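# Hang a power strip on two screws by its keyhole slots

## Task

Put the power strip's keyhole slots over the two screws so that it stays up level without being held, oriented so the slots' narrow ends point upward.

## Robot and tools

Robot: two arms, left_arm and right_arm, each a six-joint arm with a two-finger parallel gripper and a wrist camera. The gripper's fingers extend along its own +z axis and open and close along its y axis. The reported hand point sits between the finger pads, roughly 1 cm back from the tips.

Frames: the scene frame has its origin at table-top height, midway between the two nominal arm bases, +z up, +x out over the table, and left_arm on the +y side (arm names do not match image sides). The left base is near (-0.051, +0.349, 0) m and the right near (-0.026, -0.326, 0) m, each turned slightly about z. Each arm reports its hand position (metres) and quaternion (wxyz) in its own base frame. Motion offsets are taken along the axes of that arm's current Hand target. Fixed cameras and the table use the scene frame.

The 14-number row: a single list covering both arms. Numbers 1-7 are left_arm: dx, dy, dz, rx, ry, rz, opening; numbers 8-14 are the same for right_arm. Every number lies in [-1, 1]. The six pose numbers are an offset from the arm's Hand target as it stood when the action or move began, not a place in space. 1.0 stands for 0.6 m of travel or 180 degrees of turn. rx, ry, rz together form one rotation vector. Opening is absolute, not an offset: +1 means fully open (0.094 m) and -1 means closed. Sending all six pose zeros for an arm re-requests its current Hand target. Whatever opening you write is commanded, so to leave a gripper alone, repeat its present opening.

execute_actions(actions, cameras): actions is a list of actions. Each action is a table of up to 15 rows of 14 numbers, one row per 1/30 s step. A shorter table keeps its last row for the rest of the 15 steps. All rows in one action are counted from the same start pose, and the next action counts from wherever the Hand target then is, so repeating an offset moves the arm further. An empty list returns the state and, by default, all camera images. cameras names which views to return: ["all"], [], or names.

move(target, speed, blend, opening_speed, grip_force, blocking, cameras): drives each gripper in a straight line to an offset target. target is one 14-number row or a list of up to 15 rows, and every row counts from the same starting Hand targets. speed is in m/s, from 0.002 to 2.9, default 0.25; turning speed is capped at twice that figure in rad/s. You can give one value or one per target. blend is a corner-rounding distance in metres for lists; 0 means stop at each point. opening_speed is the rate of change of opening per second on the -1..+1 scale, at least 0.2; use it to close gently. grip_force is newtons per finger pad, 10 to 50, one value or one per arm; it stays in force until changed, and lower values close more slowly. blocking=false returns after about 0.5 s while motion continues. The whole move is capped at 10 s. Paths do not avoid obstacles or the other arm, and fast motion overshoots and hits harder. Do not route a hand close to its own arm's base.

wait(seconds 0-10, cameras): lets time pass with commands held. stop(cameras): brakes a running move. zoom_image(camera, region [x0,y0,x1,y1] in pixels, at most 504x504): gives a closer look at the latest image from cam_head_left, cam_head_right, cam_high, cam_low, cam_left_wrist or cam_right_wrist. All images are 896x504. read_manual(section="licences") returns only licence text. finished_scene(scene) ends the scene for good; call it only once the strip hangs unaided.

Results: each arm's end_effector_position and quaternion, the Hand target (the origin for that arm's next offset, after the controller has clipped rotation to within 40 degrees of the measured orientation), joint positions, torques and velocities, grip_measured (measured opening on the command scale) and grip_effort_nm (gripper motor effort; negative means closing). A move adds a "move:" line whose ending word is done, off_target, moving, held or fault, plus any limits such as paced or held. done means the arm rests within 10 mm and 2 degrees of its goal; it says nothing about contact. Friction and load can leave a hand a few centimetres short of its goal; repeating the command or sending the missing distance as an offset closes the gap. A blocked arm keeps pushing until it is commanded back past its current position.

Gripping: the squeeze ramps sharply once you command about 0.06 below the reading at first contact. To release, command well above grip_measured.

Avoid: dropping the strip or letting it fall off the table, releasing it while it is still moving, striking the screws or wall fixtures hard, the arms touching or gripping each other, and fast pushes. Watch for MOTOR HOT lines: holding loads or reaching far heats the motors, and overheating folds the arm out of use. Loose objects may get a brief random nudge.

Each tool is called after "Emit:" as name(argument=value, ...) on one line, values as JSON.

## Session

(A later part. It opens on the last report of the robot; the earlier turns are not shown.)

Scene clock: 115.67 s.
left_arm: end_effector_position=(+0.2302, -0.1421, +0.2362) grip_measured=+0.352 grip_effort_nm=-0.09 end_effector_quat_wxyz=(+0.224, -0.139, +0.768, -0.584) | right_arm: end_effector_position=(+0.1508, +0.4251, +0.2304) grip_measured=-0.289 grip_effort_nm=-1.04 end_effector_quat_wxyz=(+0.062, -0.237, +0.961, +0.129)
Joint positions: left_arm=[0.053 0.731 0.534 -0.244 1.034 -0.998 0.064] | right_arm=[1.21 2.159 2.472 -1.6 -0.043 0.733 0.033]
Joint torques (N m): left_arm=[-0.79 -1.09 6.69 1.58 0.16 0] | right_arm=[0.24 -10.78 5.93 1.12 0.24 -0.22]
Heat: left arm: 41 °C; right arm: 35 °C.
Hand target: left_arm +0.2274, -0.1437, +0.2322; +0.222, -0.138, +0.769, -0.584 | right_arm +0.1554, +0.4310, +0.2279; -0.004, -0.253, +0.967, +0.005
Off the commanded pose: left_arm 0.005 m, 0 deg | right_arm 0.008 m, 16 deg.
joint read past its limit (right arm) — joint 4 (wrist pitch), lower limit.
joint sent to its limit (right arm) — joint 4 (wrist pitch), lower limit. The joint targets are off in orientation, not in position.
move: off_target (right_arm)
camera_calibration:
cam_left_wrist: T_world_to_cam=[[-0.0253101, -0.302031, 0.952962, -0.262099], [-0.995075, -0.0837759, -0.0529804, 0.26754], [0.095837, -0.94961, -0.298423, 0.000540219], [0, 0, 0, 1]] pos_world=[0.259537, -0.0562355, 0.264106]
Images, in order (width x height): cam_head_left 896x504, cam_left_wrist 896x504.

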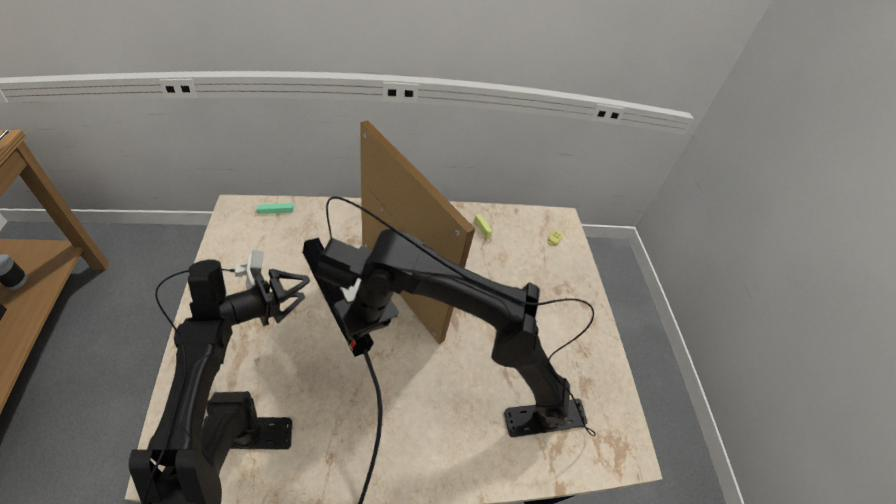

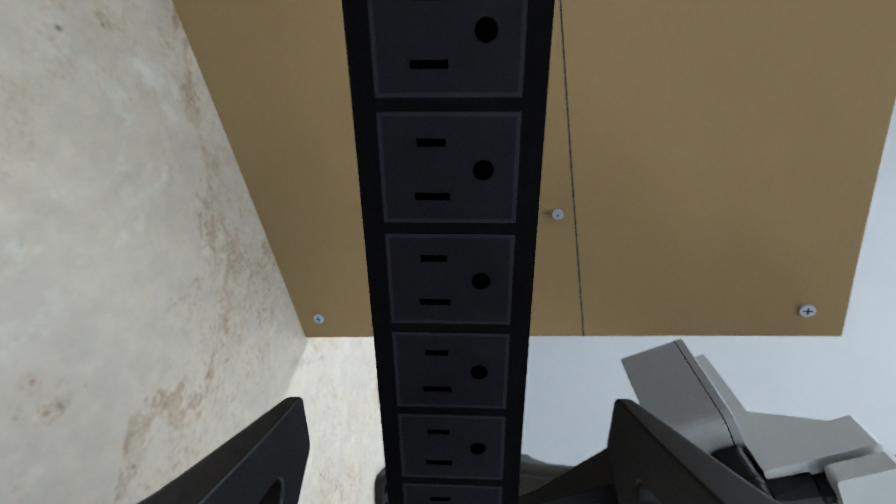

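Emit:
move(target=[-0.015,0,0.075,0,0,0,0.35,0,0,0,0,0,0,-0.8], speed=0.06, cameras=["cam_head_left","cam_left_wrist"])

Emit:
zoom_image(camera="cam_head_left", region=[230, 200, 430, 400])

Scene clock: 121.70 s.
left_arm: end_effector_position=(+0.2597, -0.1759, +0.2311) grip_measured=+0.352 grip_effort_nm=-0.09 end_effector_quat_wxyz=(+0.228, -0.135, +0.766, -0.586) | right_arm: end_effector_position=(+0.1508, +0.4251, +0.2304) grip_measured=-0.289 grip_effort_nm=-1.04 end_effector_quat_wxyz=(+0.062, -0.237, +0.961, +0.129)
Joint positions: left_arm=[-0.154 0.887 0.52 0.045 0.845 -1.13 0.064] | right_arm=[1.21 2.159 2.472 -1.6 -0.043 0.733 0.033]
Joint torques (N m): left_arm=[-0.8 -1.26 6.78 1.75 0.07 0.02] | right_arm=[0.39 -10.74 5.94 1.15 0.24 -0.24]
Heat: left arm: 42 °C; right arm: 35 °C.
Hand target: left_arm +0.2577, -0.1772, +0.2239; +0.222, -0.138, +0.769, -0.584 | right_arm +0.1554, +0.4310, +0.2279; -0.004, -0.253, +0.967, +0.005
Off the commanded pose: left_arm 0.007 m, 1 deg | right_arm 0.008 m, 16 deg.
joint read past its limit (right arm) — joint 4 (wrist pitch), lower limit.
joint sent to its limit (right arm) — joint 4 (wrist pitch), lower limit. The joint targets are off in orientation, not in position.
move: off_target (right_arm)
camera_calibration:
cam_left_wrist: T_world_to_cam=[[-0.0373471, -0.299043, 0.953509, -0.263195], [-0.994575, -0.0815746, -0.0645393, 0.296624], [0.0970821, -0.950747, -0.294374, -0.0373596], [0, 0, 0, 1]] pos_world=[0.288813, -0.0900291, 0.259105]
Images, in order (width x height): cam_head_left 896x504, cam_left_wrist 896x504.

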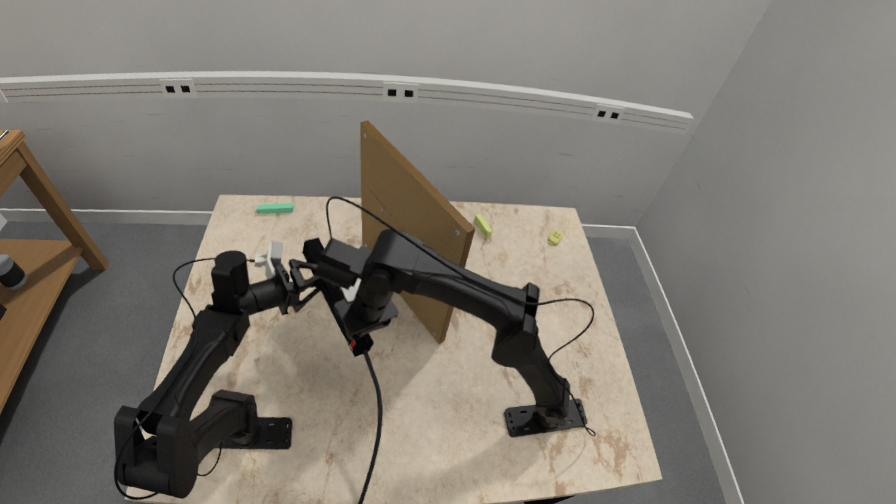

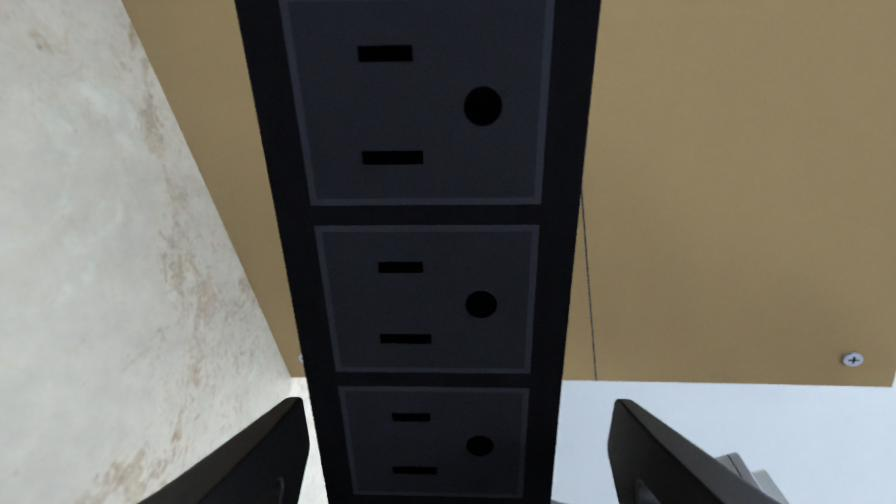

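Scaled by 2.520 from the camera's 896x504 image, which has a finer 1280x720 frame.

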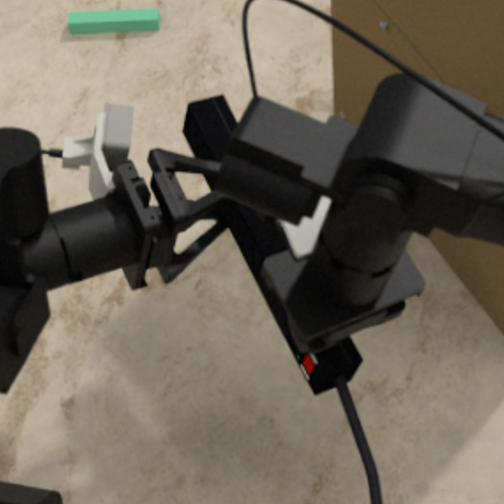

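Emit:
move(target=[[0,0.005,0.035,0,0,0,0.35,0,0,0,0,0,0,-0.8],[0,0.005,0.035,0,0,0,-0.4,0,0,0,0,0,0,-0.8]], speed=0.05, opening_speed=0.4, cameras=["cam_head_left","cam_left_wrist"])

Emit:
zoom_image(camera="cam_head_left", region=[230, 200, 430, 400])

Scene clock: 128.93 s.
left_arm: end_effector_position=(+0.2706, -0.1927, +0.2244) grip_measured=-0.096 grip_effort_nm=-1.03 end_effector_quat_wxyz=(+0.227, -0.136, +0.765, -0.587) | right_arm: end_effector_position=(+0.1509, +0.4251, +0.2304) grip_measured=-0.289 grip_effort_nm=-1.04 end_effector_quat_wxyz=(+0.062, -0.237, +0.961, +0.129)
Joint positions: left_arm=[-0.235 0.967 0.511 0.165 0.769 -1.172 0.042] | right_arm=[1.21 2.159 2.472 -1.6 -0.043 0.733 0.033]
Joint torques (N m): left_arm=[-0.79 -1.73 6.83 1.77 0.04 0.05] | right_arm=[0.38 -10.8 5.96 1.15 0.22 -0.23]
Heat: left arm: 43 °C; right arm: 35 °C.
Hand target: left_arm +0.2685, -0.1938, +0.2165; +0.222, -0.137, +0.769, -0.584 | right_arm +0.1553, +0.4310, +0.2279; -0.004, -0.253, +0.967, +0.005
Off the commanded pose: left_arm 0.008 m, 1 deg | right_arm 0.008 m, 16 deg.
joint read past its limit (right arm) — joint 4 (wrist pitch), lower limit.
joint sent to its limit (right arm) — joint 4 (wrist pitch), lower limit. The joint targets are off in orientation, not in position.
move: off_target (right_arm)
camera_calibration:
cam_left_wrist: T_world_to_cam=[[-0.0367095, -0.295048, 0.954777, -0.261079], [-0.994522, -0.0827877, -0.0638208, 0.305331], [0.0978739, -0.951889, -0.290392, -0.0576443], [0, 0, 0, 1]] pos_world=[0.299716, -0.106624, 0.252019]
Images, in order (width x height): cam_head_left 896x504, cam_left_wrist 896x504.

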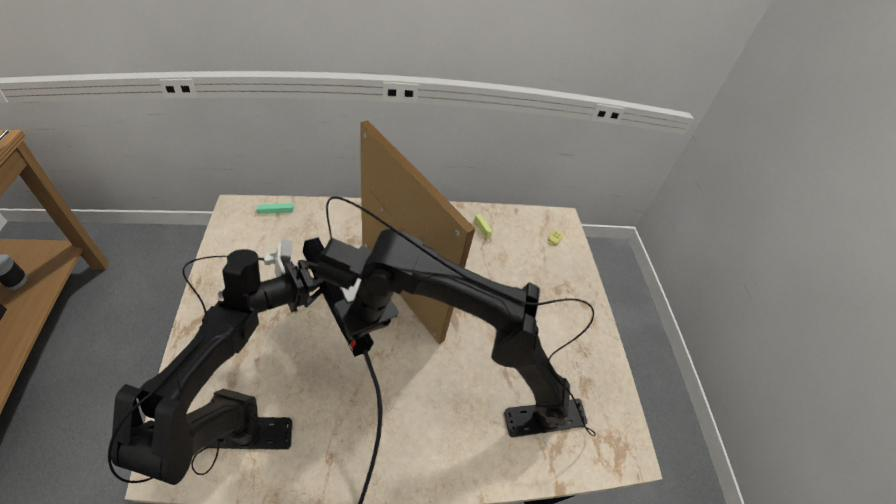

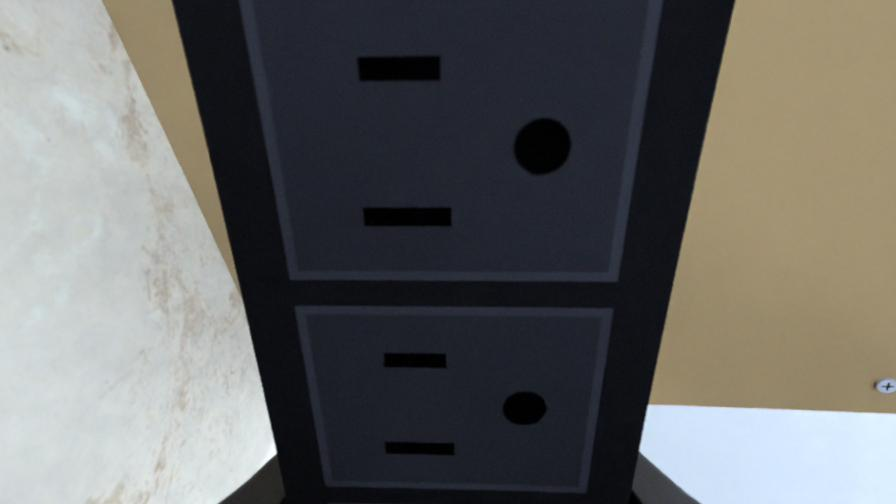

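Scaled by 2.520 from the camera's 896x504 image, which has a finer 1280x720 frame.

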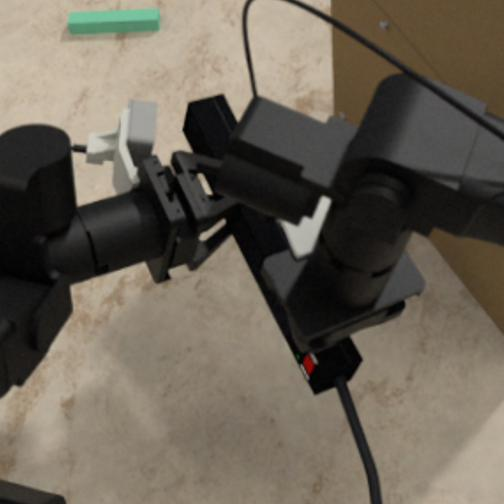

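Emit:
move(target=[[0,0,0,0,0,0,-0.4,0,0,0,0,0,0,0.0],[0,0,0,0,0,0,-0.4,0,0,-0.14,0,0,0,0.0]], speed=[0.05,0.08], opening_speed=0.4, cameras=["cam_head_left","cam_left_wrist"])

Scene clock: 136.93 s.
left_arm: end_effector_position=(+0.2695, -0.1918, +0.2136) grip_measured=-0.097 grip_effort_nm=-1.03 end_effector_quat_wxyz=(+0.222, -0.139, +0.772, -0.578) | right_arm: end_effector_position=(+0.1562, +0.4324, +0.2799) grip_measured=-0.003 grip_effort_nm=0.14 end_effector_quat_wxyz=(+0.114, -0.239, +0.945, +0.190)
Joint positions: left_arm=[-0.235 0.973 0.498 0.149 0.764 -1.152 0.042] | right_arm=[1.211 2.127 2.59 -1.588 -0.028 0.722 0.047]
Joint torques (N m): left_arm=[-0.8 -2.21 7.9 1.93 0.11 -0.13] | right_arm=[0.16 -14.58 9.11 1.28 0.03 -0.1]
Heat: left arm: 43 °C; right arm: 35 °C.
Hand target: left_arm +0.2685, -0.1938, +0.2165; +0.222, -0.138, +0.769, -0.584 | right_arm +0.1563, +0.4303, +0.3120; -0.004, -0.253, +0.967, +0.005
Off the commanded pose: left_arm 0.004 m, 1 deg | right_arm 0.032 m, 25 deg.
joint read past its limit (right arm) — joint 4 (wrist pitch), lower limit.
joint sent to its limit (right arm) — joint 4 (wrist pitch), lower limit. The joint targets are off in orientation, not in position.
move: off_target (right_arm)
camera_calibration:
cam_left_wrist: T_world_to_cam=[[-0.0201916, -0.314074, 0.949184, -0.257481], [-0.995464, -0.0819699, -0.048299, 0.300686], [0.0929739, -0.945853, -0.310994, -0.0528953], [0, 0, 0, 1]] pos_world=[0.299041, -0.106252, 0.242469]
Images, in order (width x height): cam_head_left 896x504, cam_left_wrist 896x504.

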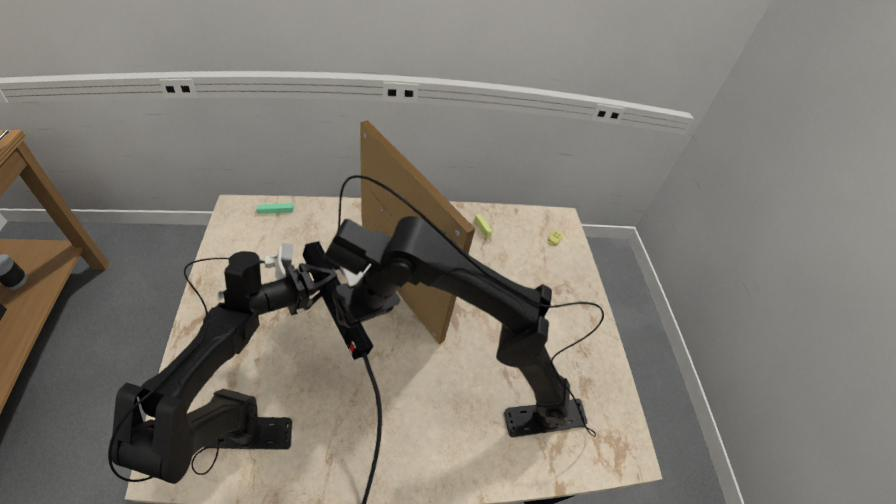

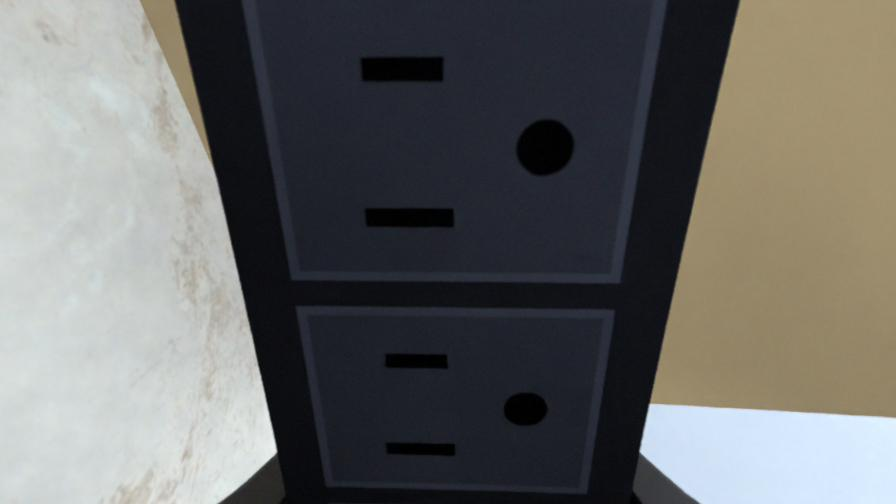

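Emit:
move(target=[[0,0,0,0,0,0,-0.4,0,0,-0.1,0,0,0,0.0],[0,0,0,0,0,0,-0.4,0.28,-0.2,-0.1,0,0,0,0.0],[0,0,0,0,0,0,-0.4,0.32,-0.22,0.12,0,-0.5,0,0.0]], speed=0.2, blend=0.03, cameras=["cam_head_left","cam_right_wrist"])

Scene clock: 149.80 s.
left_arm: end_effector_position=(+0.2695, -0.1918, +0.2136) grip_measured=-0.097 grip_effort_nm=-1.03 end_effector_quat_wxyz=(+0.222, -0.139, +0.772, -0.578) | right_arm: end_effector_position=(+0.0541, +0.2220, +0.2384) grip_measured=-0.003 grip_effort_nm=0.14 end_effector_quat_wxyz=(+0.638, -0.212, +0.708, +0.215)
Joint positions: left_arm=[-0.235 0.973 0.498 0.149 0.764 -1.152 0.042] | right_arm=[2.228 1.231 0.797 -1.562 1.469 2.032 0.047]
Joint torques (N m): left_arm=[-0.79 -2.22 7.88 1.93 0.11 -0.14] | right_arm=[0.31 -2.04 4.98 -0.49 0.75 0.15]
Heat: left arm: 43 °C; right arm: 36 °C.
Hand target: left_arm +0.2685, -0.1938, +0.2165; +0.222, -0.138, +0.769, -0.584 | right_arm +0.0529, +0.2217, +0.2395; +0.681, -0.176, +0.687, +0.183
Off the commanded pose: left_arm 0.004 m, 1 deg | right_arm 0.002 m, 8 deg.
joint sent to its limit (right arm) — joint 4 (wrist pitch), lower limit. The joint targets are off in orientation, not in position.
move: off_target (right_arm)
camera_calibration:
cam_right_wrist: T_world_to_cam=[[0.568981, -0.820949, -0.0479931, 0.163102], [-0.447552, -0.260171, -0.855575, 0.321721], [0.689896, 0.508285, -0.51545, 0.0594693], [0, 0, 0, 1]] pos_world=[0.0101572, 0.187374, 0.313738]
Images, in order (width x height): cam_head_left 896x504, cam_right_wrist 896x504.

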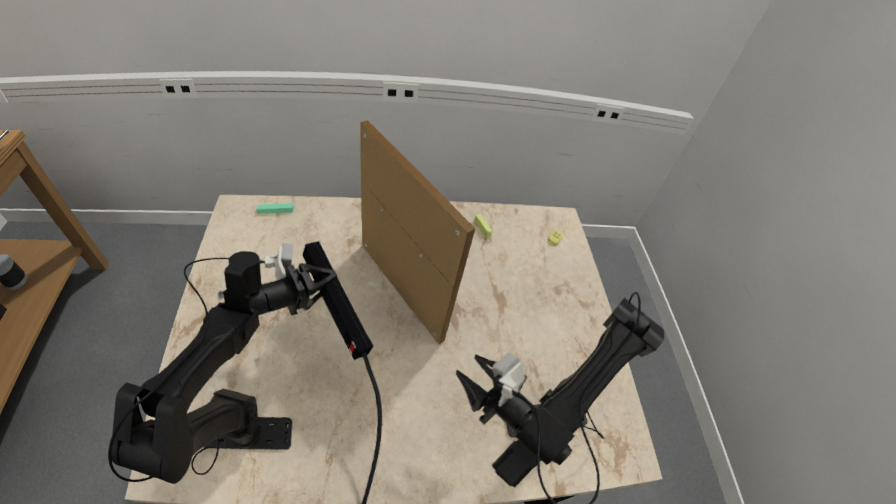

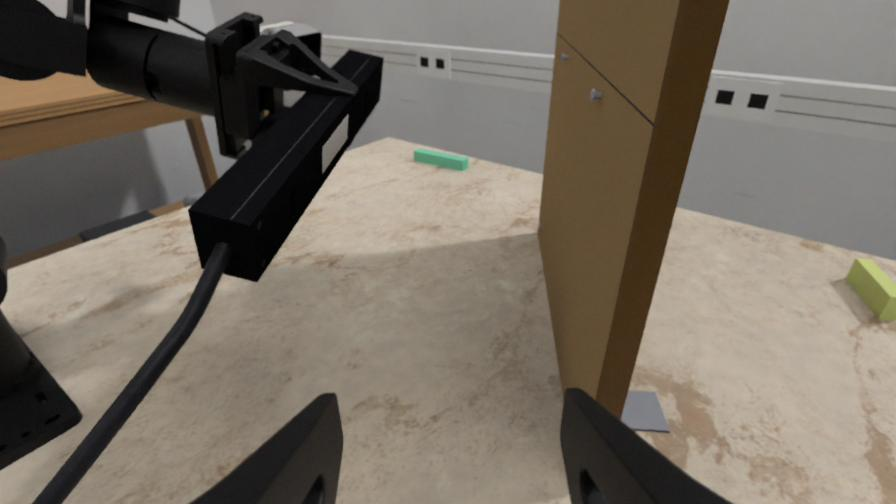

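Emit:
zoom_image(camera="cam_right_wrist", region=[190, 40, 390, 290])

Scaled by 2.016 from the camera's 896x504 image, which has a finer 1280x720 frame.

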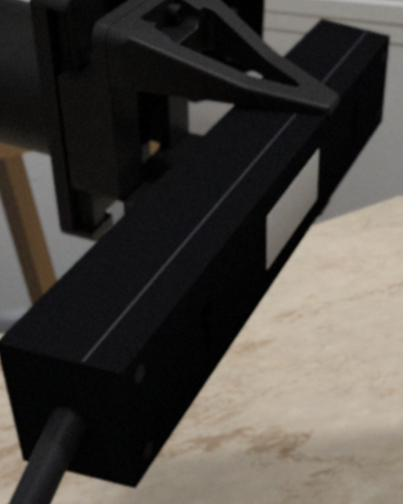

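Emit:
move(target=[0,0,0,0,0.2,0,-0.4,0,0,0,0,0,0,0.0], speed=0.25, cameras=["cam_right_wrist","cam_head_left"])

Emit:
zoom_image(camera="cam_right_wrist", region=[150, 40, 350, 290])

Scene clock: 157.17 s.
left_arm: end_effector_position=(+0.2674, -0.1923, +0.2033) grip_measured=-0.097 grip_effort_nm=-1.03 end_effector_quat_wxyz=(-0.010, +0.064, +0.814, -0.578) | right_arm: end_effector_position=(+0.0540, +0.2220, +0.2385) grip_measured=-0.003 grip_effort_nm=0.14 end_effector_quat_wxyz=(+0.638, -0.212, +0.708, +0.215)
Joint positions: left_arm=[-0.084 1.645 1.211 -1.171 1.232 0.096 0.042] | right_arm=[2.228 1.231 0.797 -1.562 1.47 2.033 0.047]
Joint torques (N m): left_arm=[0.43 -5.9 9.14 -0.32 0.98 -0.15] | right_arm=[0.34 -1.95 4.88 -0.48 0.79 0.16]
Heat: left arm: 42 °C; right arm: 35 °C.
Hand target: left_arm +0.2685, -0.1938, +0.2164; -0.026, +0.050, +0.800, -0.598 | right_arm +0.0529, +0.2217, +0.2395; +0.681, -0.176, +0.687, +0.183
Off the commanded pose: left_arm 0.013 m, 4 deg | right_arm 0.002 m, 8 deg.
joint sent to its limit (right arm) — joint 4 (wrist pitch), lower limit. The joint targets are off in orientation, not in position.
move: off_target (left_arm, right_arm)
camera_calibration:
cam_right_wrist: T_world_to_cam=[[0.569224, -0.820733, -0.0487999, 0.163237], [-0.447295, -0.259329, -0.855965, 0.321744], [0.689863, 0.509063, -0.514726, 0.0591984], [0, 0, 0, 1]] pos_world=[0.0101575, 0.187275, 0.313838]
Images, in order (width x height): cam_head_left 896x504, cam_right_wrist 896x504.

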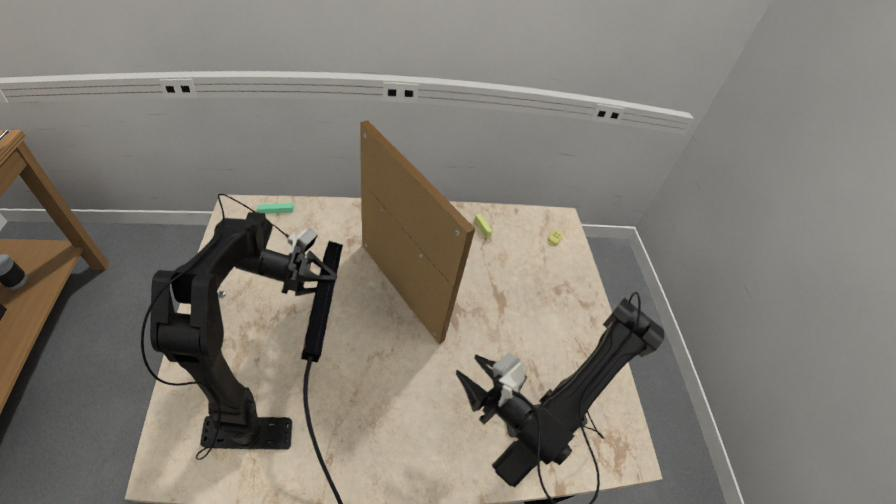

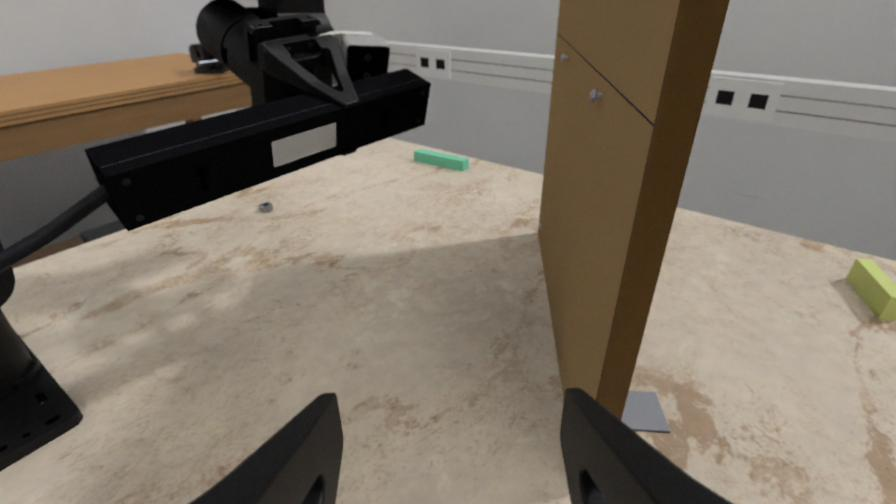

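Scaled by 2.016 from the camera's 896x504 image, which has a finer 1280x720 frame.

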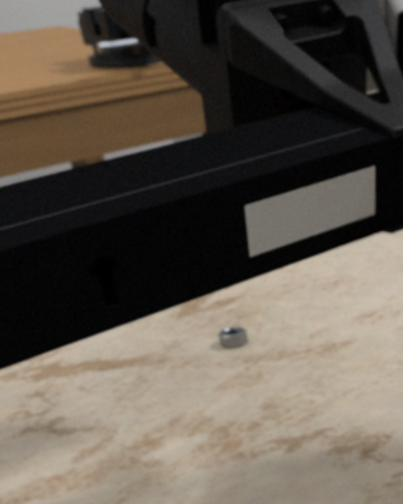

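Emit:
zoom_image(camera="cam_right_wrist", region=[180, 150, 230, 200])

Emit:
zoom_image(camera="cam_right_wrist", region=[80, 60, 440, 240])

Scaled by 10.080 from the camera's 896x504 image, which has a finer 1280x720 frame.

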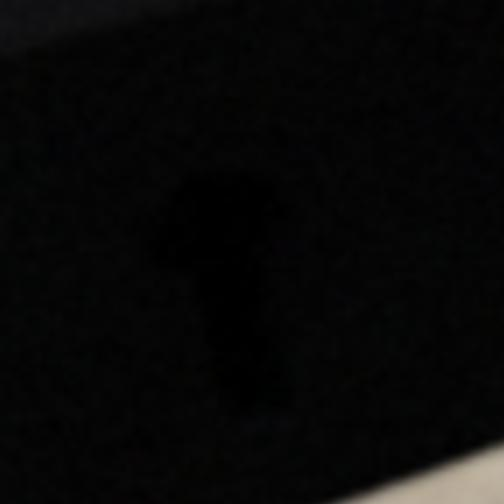

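Scaled by 1.400 from the camera's 896x504 image, which has a finer 1280x720 frame.

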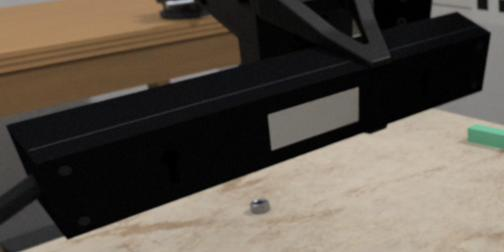

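Emit:
move(target=[[0,-0.1,0,0,-0.21,0,-0.4,0,0,0,0,0,0,0.0]], speed=0.2)

Emit:
move(target=[0,0,-0.06,0,0,0.5,-0.4,0,0,0,0,0,0,0.0], speed=0.3, cameras=["cam_head_left","cam_right_wrist"])

Scene clock: 166.33 s.
left_arm: end_effector_position=(+0.2648, -0.2097, +0.2593) grip_measured=-0.097 grip_effort_nm=-1.03 end_effector_quat_wxyz=(+0.221, -0.146, +0.782, -0.564) | right_arm: end_effector_position=(+0.0540, +0.2220, +0.2385) grip_measured=-0.003 grip_effort_nm=0.14 end_effector_quat_wxyz=(+0.638, -0.212, +0.708, +0.215)
Joint positions: left_arm=[-0.351 0.943 0.695 -0.088 0.634 -1.177 0.042] | right_arm=[2.228 1.231 0.797 -1.562 1.47 2.033 0.047]
Joint torques (N m): left_arm=[-0.55 -3.45 8.14 2.33 0.01 -0.37] | right_arm=[0.2 -2.1 4.98 -0.5 0.79 0.13]
Heat: left arm: 41 °C; right arm: 35 °C.
Hand target: left_arm +0.2656, -0.2107, +0.2740; +0.234, -0.147, +0.765, -0.582 | right_arm +0.0529, +0.2217, +0.2395; +0.681, -0.176, +0.687, +0.183
Off the commanded pose: left_arm 0.015 m, 3 deg | right_arm 0.002 m, 8 deg.
joint sent to its limit (right arm) — joint 4 (wrist pitch), lower limit. The joint targets are off in orientation, not in position.
move: off_target (left_arm, right_arm)

Scene clock: 169.83 s.
left_arm: end_effector_position=(+0.2331, -0.1847, +0.2533) grip_measured=-0.097 grip_effort_nm=-1.03 end_effector_quat_wxyz=(+0.505, +0.406, +0.701, -0.298) | right_arm: end_effector_position=(+0.0540, +0.2220, +0.2385) grip_measured=-0.003 grip_effort_nm=0.14 end_effector_quat_wxyz=(+0.638, -0.212, +0.708, +0.215)
Joint positions: left_arm=[-0.24 0.816 0.691 -0.321 0.767 0.312 0.042] | right_arm=[2.228 1.231 0.797 -1.562 1.47 2.033 0.047]
Joint torques (N m): left_arm=[1.36 -2.76 8.98 2.78 -0.08 0.82] | right_arm=[0.06 -1.89 4.93 -0.48 0.79 0.14]
Heat: left arm: 43 °C; right arm: 35 °C.
Hand target: left_arm +0.2465, -0.1812, +0.2817; +0.577, +0.437, +0.645, -0.246 | right_arm +0.0529, +0.2217, +0.2395; +0.681, -0.176, +0.687, +0.183
Off the commanded pose: left_arm 0.032 m, 13 deg | right_arm 0.002 m, 8 deg.
joint sent to its limit (right arm) — joint 4 (wrist pitch), lower limit. The joint targets are off in orientation, not in position.
move: off_target (left_arm, right_arm)
camera_calibration:
cam_right_wrist: T_world_to_cam=[[0.569224, -0.820733, -0.0487999, 0.163237], [-0.447295, -0.259329, -0.855965, 0.321744], [0.689863, 0.509063, -0.514726, 0.0591984], [0, 0, 0, 1]] pos_world=[0.0101575, 0.187275, 0.313838]
Images, in order (width x height): cam_head_left 896x504, cam_right_wrist 896x504.

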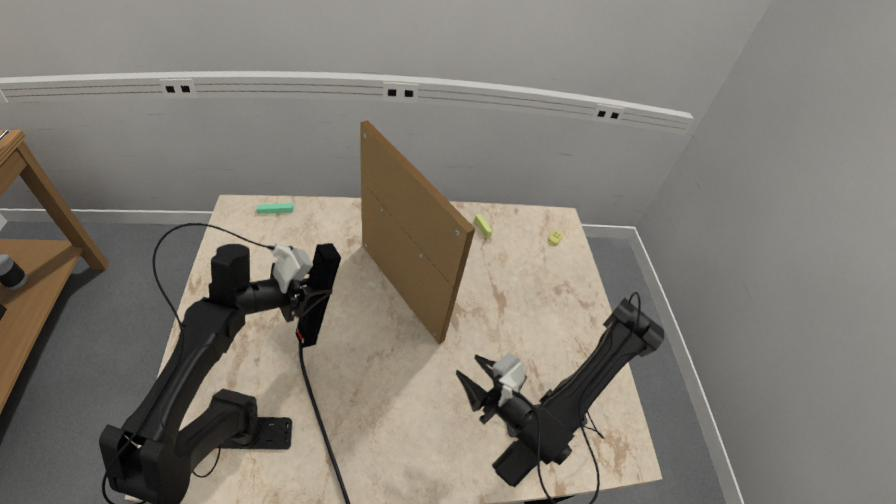

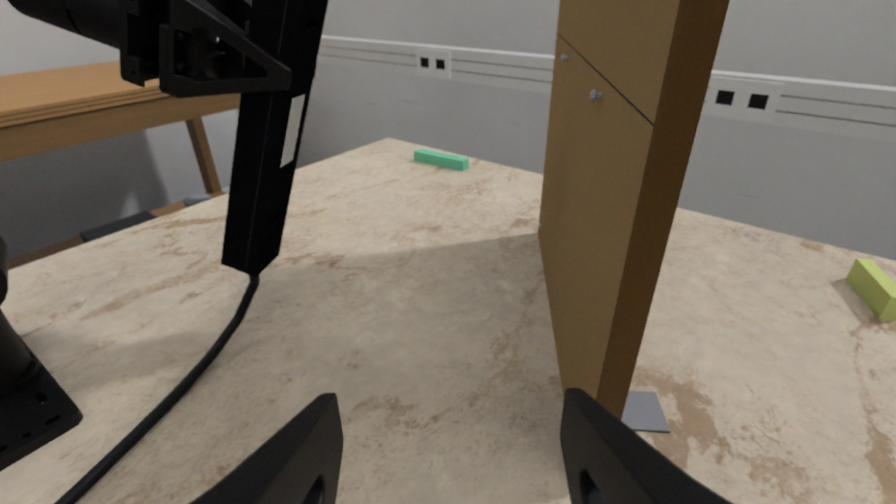

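Emit:
move(target=[0,0,0,0,0,0.45,-0.4,0,0,0,0,0,0,0.0], speed=0.3, cameras=["cam_head_left","cam_right_wrist","cam_left_wrist"])

Scene clock: 175.97 s.
left_arm: end_effector_position=(+0.2382, -0.1793, +0.2577) grip_measured=-0.097 grip_effort_nm=-1.03 end_effector_quat_wxyz=(+0.575, +0.765, +0.257, +0.137) | right_arm: end_effector_position=(+0.0540, +0.2220, +0.2385) grip_measured=-0.003 grip_effort_nm=0.13 end_effector_quat_wxyz=(+0.638, -0.212, +0.708, +0.215)
Joint positions: left_arm=[-0.231 0.802 0.691 -0.308 0.736 1.771 0.042] | right_arm=[2.228 1.231 0.797 -1.562 1.47 2.033 0.047]
Joint torques (N m): left_arm=[0.85 -1.28 8.7 2.74 0.25 0.45] | right_arm=[0.2 -2.14 4.89 -0.5 0.78 0.14]
Heat: left arm: 46 °C; right arm: 34 °C.
Hand target: left_arm +0.2465, -0.1811, +0.2817; +0.598, +0.751, +0.206, +0.188 | right_arm +0.0529, +0.2217, +0.2395; +0.681, -0.176, +0.687, +0.183
Off the commanded pose: left_arm 0.025 m, 9 deg | right_arm 0.002 m, 8 deg.
joint sent to its limit (right arm) — joint 4 (wrist pitch), lower limit. The joint targets are off in orientation, not in position.
move: off_target (left_arm, right_arm)
camera_calibration:
cam_left_wrist: T_world_to_cam=[[-0.226684, 0.177481, -0.957661, 0.332673], [0.533462, 0.845279, 0.0303796, 0.0545028], [0.814882, -0.503989, -0.28629, -0.123565], [0, 0, 0, 1]] pos_world=[0.147027, -0.167388, 0.281557]
cam_right_wrist: T_world_to_cam=[[0.569224, -0.820733, -0.0487999, 0.163237], [-0.447295, -0.259329, -0.855965, 0.321744], [0.689863, 0.509063, -0.514726, 0.0591984], [0, 0, 0, 1]] pos_world=[0.0101575, 0.187275, 0.313838]
Images, in order (width x height): cam_head_left 896x504, cam_left_wrist 896x504, cam_right_wrist 896x504.

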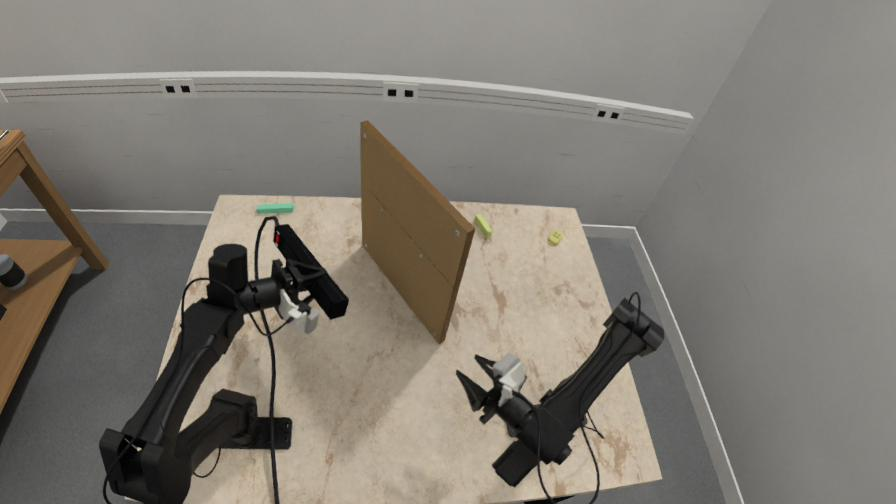

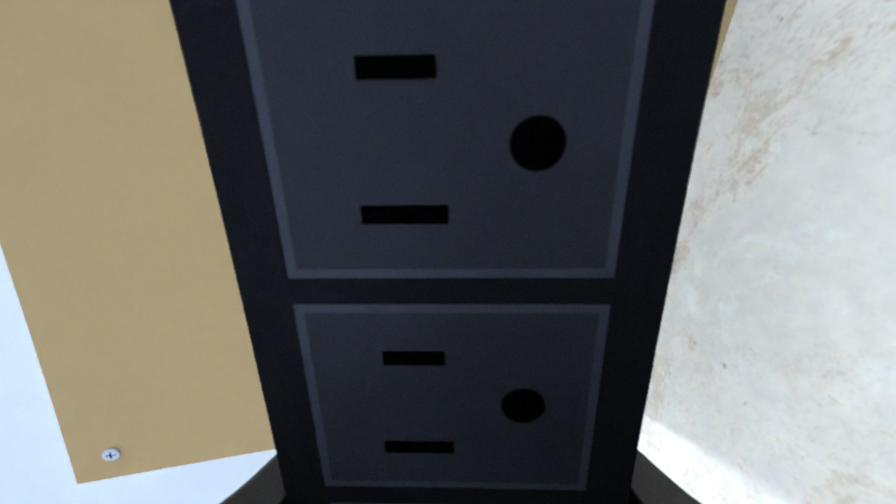

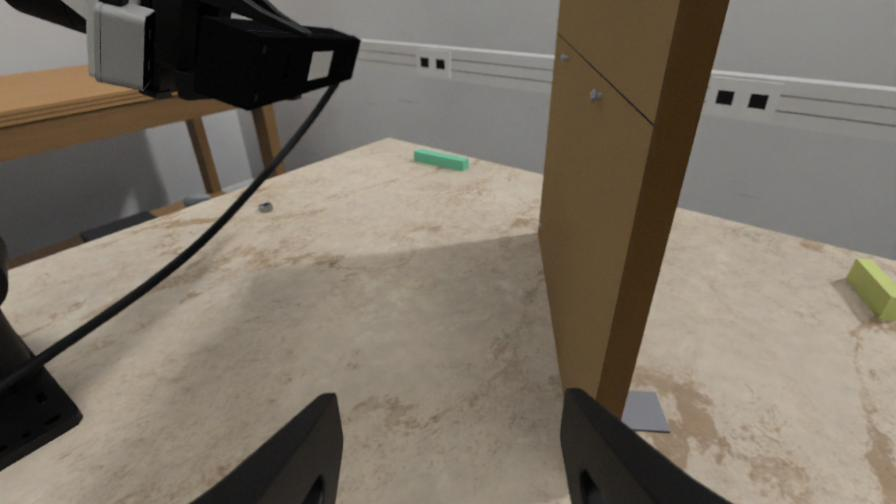

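Emit:
move(target=[-0.016,-0.017,0.157,-0.0685,0,-0.0116,-0.4,0,0,0,0,0,0,0.0], speed=0.2, cameras=["cam_head_left","cam_right_wrist","cam_left_wrist"])

Emit:
zoom_image(camera="cam_head_left", region=[320, 180, 450, 310])

Scene clock: 199.60 s.
left_arm: end_effector_position=(+0.2868, -0.2581, +0.2251) grip_measured=-0.097 grip_effort_nm=-1.03 end_effector_quat_wxyz=(+0.650, +0.702, +0.243, +0.160) | right_arm: end_effector_position=(+0.0540, +0.2220, +0.2385) grip_measured=-0.003 grip_effort_nm=0.14 end_effector_quat_wxyz=(+0.638, -0.212, +0.708, +0.215)
Joint positions: left_arm=[-0.522 1.188 0.49 0.582 0.47 1.532 0.042] | right_arm=[2.228 1.231 0.797 -1.562 1.47 2.033 0.047]
Joint torques (N m): left_arm=[-0.65 -3.81 8.01 2.97 0.03 0.38] | right_arm=[0.2 -1.91 4.94 -0.48 0.81 0.15]
Heat: left arm: 52 °C; right arm: 34 °C.
Hand target: left_arm +0.2874, -0.2616, +0.2513; +0.679, +0.679, +0.198, +0.198 | right_arm +0.0529, +0.2217, +0.2395; +0.681, -0.176, +0.687, +0.183
Off the commanded pose: left_arm 0.026 m, 8 deg | right_arm 0.002 m, 8 deg.
joint sent to its limit (right arm) — joint 4 (wrist pitch), lower limit. The joint targets are off in orientation, not in position.
move: off_target (left_arm, right_arm)
camera_calibration:
cam_left_wrist: T_world_to_cam=[[-0.122775, 0.00679807, -0.992411, 0.260368], [0.520452, 0.851881, -0.0585515, 0.121618], [0.845018, -0.523691, -0.108127, -0.266105], [0, 0, 0, 1]] pos_world=[0.193534, -0.244731, 0.236739]
cam_right_wrist: T_world_to_cam=[[0.569224, -0.820733, -0.0487999, 0.163237], [-0.447295, -0.259329, -0.855965, 0.321744], [0.689863, 0.509063, -0.514726, 0.0591984], [0, 0, 0, 1]] pos_world=[0.0101575, 0.187275, 0.313838]
Images, in order (width x height): cam_head_left 896x504, cam_left_wrist 896x504, cam_right_wrist 896x504.

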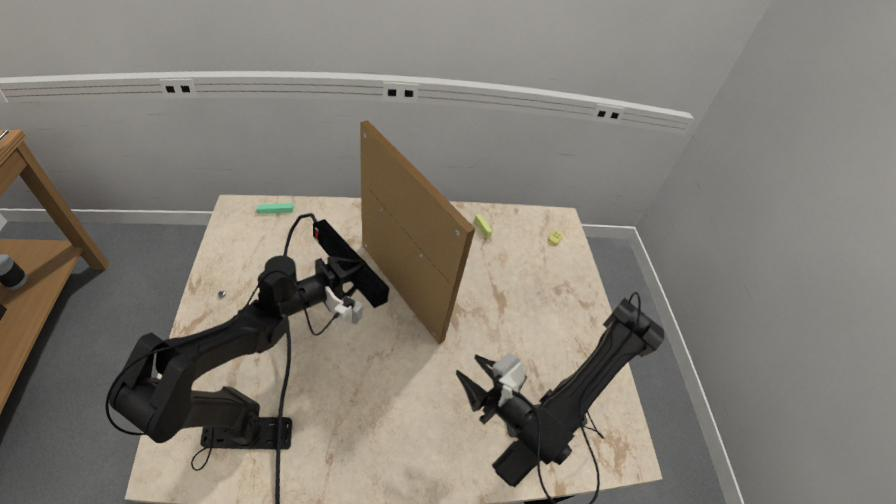

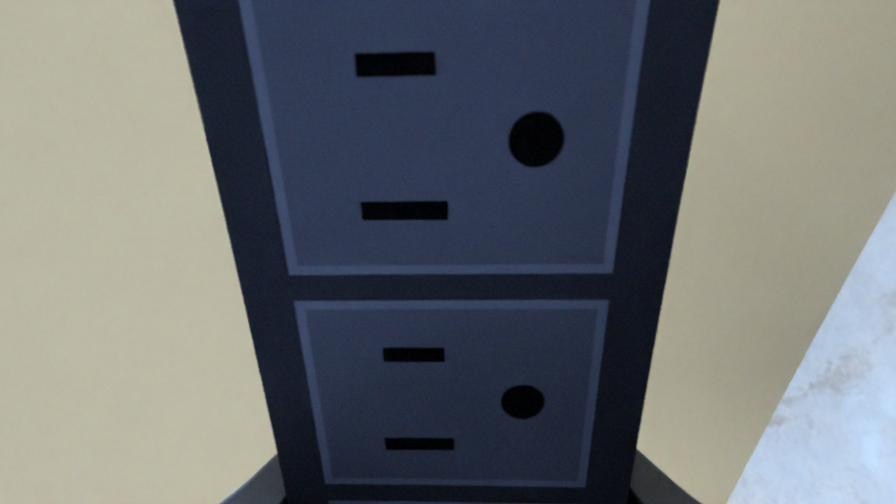

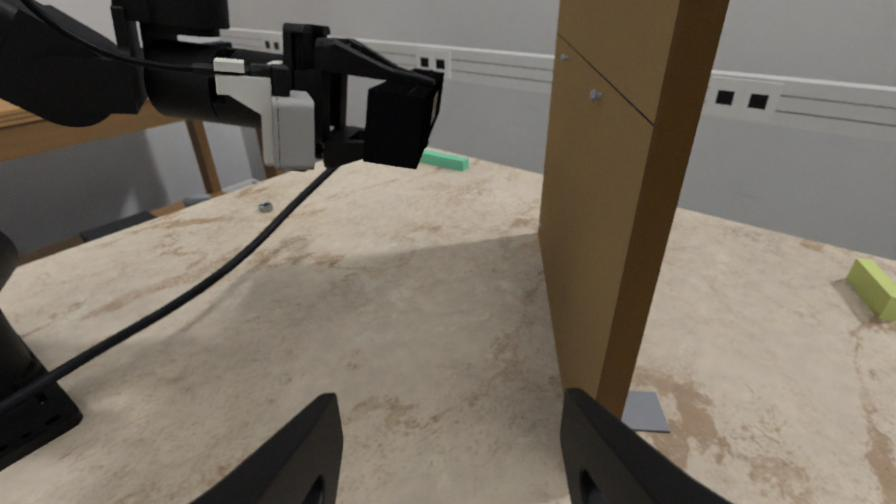

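Scaled by 3.877 from the camera's 896x504 image, which has a finer 1280x720 frame.

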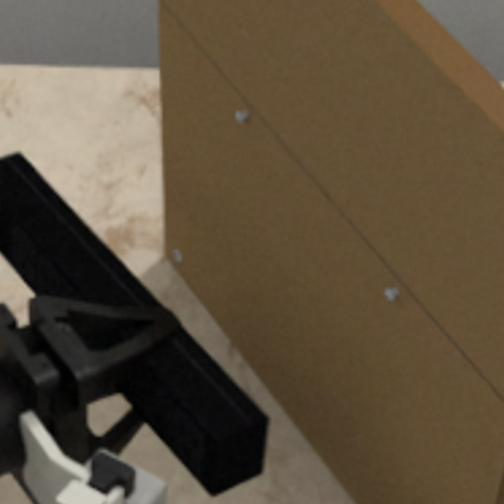

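Emit:
move(target=[-0.05,0.06,0.08,-0.033,0,0.028,-0.4,0,0,0,0,0,0,0.0], speed=0.12, cameras=["cam_head_left","cam_head_right"])

Emit:
zoom_image(camera="cam_head_left", region=[340, 180, 450, 290])

Emit:
zoom_image(camera="cam_head_right", region=[340, 180, 450, 290])

Scene clock: 209.00 s.
left_arm: end_effector_position=(+0.2833, -0.3111, +0.2423) grip_measured=-0.097 grip_effort_nm=-1.03 end_effector_quat_wxyz=(+0.666, +0.690, +0.201, +0.200) | right_arm: end_effector_position=(+0.0540, +0.2220, +0.2385) grip_measured=-0.003 grip_effort_nm=0.14 end_effector_quat_wxyz=(+0.638, -0.212, +0.708, +0.215)
Joint positions: left_arm=[-0.716 1.32 0.568 0.718 0.28 1.589 0.042] | right_arm=[2.228 1.231 0.797 -1.562 1.47 2.033 0.047]
Joint torques (N m): left_arm=[-0.43 -4.78 11.89 2.85 0.01 0.36] | right_arm=[0.12 -1.91 4.89 -0.48 0.76 0.12]
Heat: left arm: 56 °C; right arm: 34 °C.
Hand target: left_arm +0.2880, -0.3182, +0.2871; +0.703, +0.651, +0.158, +0.237 | right_arm +0.0529, +0.2217, +0.2395; +0.681, -0.176, +0.687, +0.183
Off the commanded pose: left_arm 0.046 m, 9 deg | right_arm 0.002 m, 8 deg.
joint sent to its limit (right arm) — joint 4 (wrist pitch), lower limit. The joint targets are off in orientation, not in position.
move: off_target (left_arm, right_arm)
Images, in order (width x height): cam_head_left 896x504, cam_head_right 896x504.

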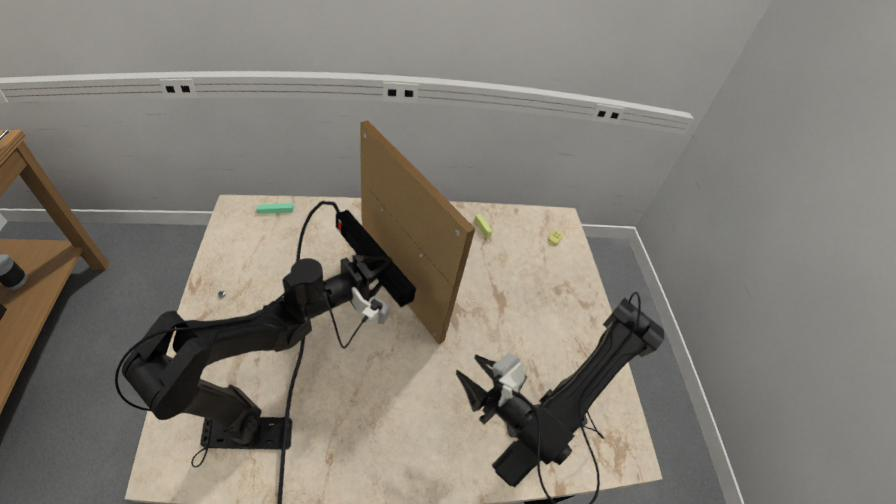

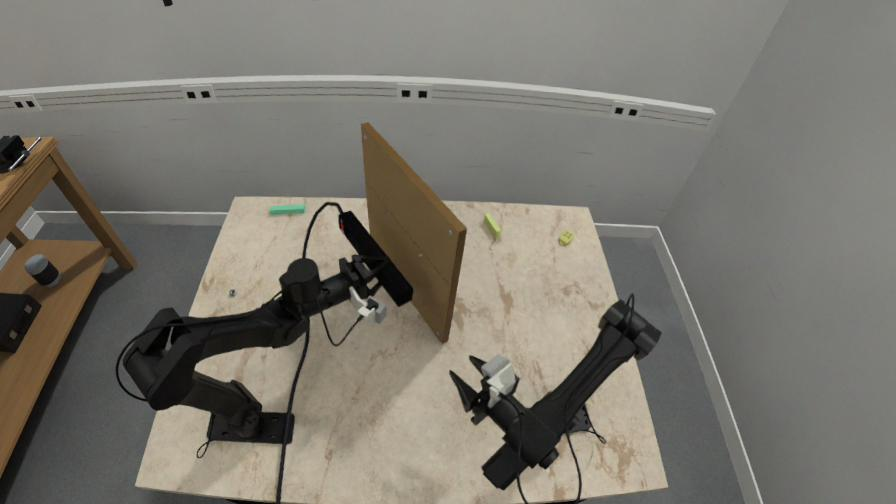

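Scaled by 4.582 from the camera's 896x504 image, which has a finer 1280x720 frame.

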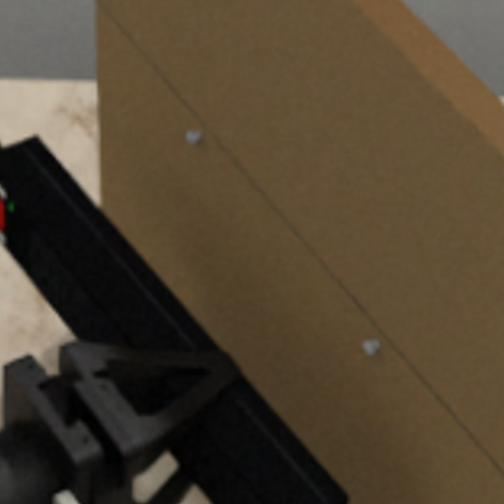

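Scaled by 4.582 from the camera's 896x504 image, which has a finer 1280x720 frame.

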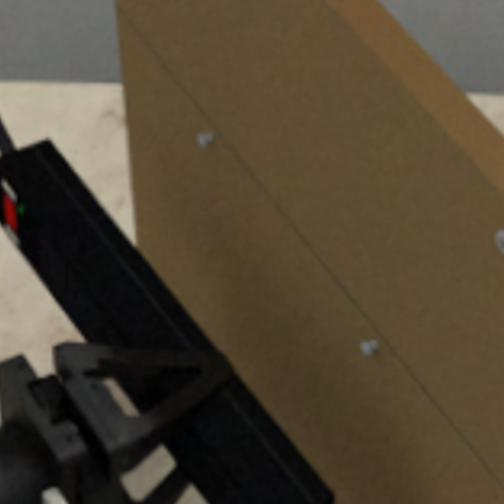

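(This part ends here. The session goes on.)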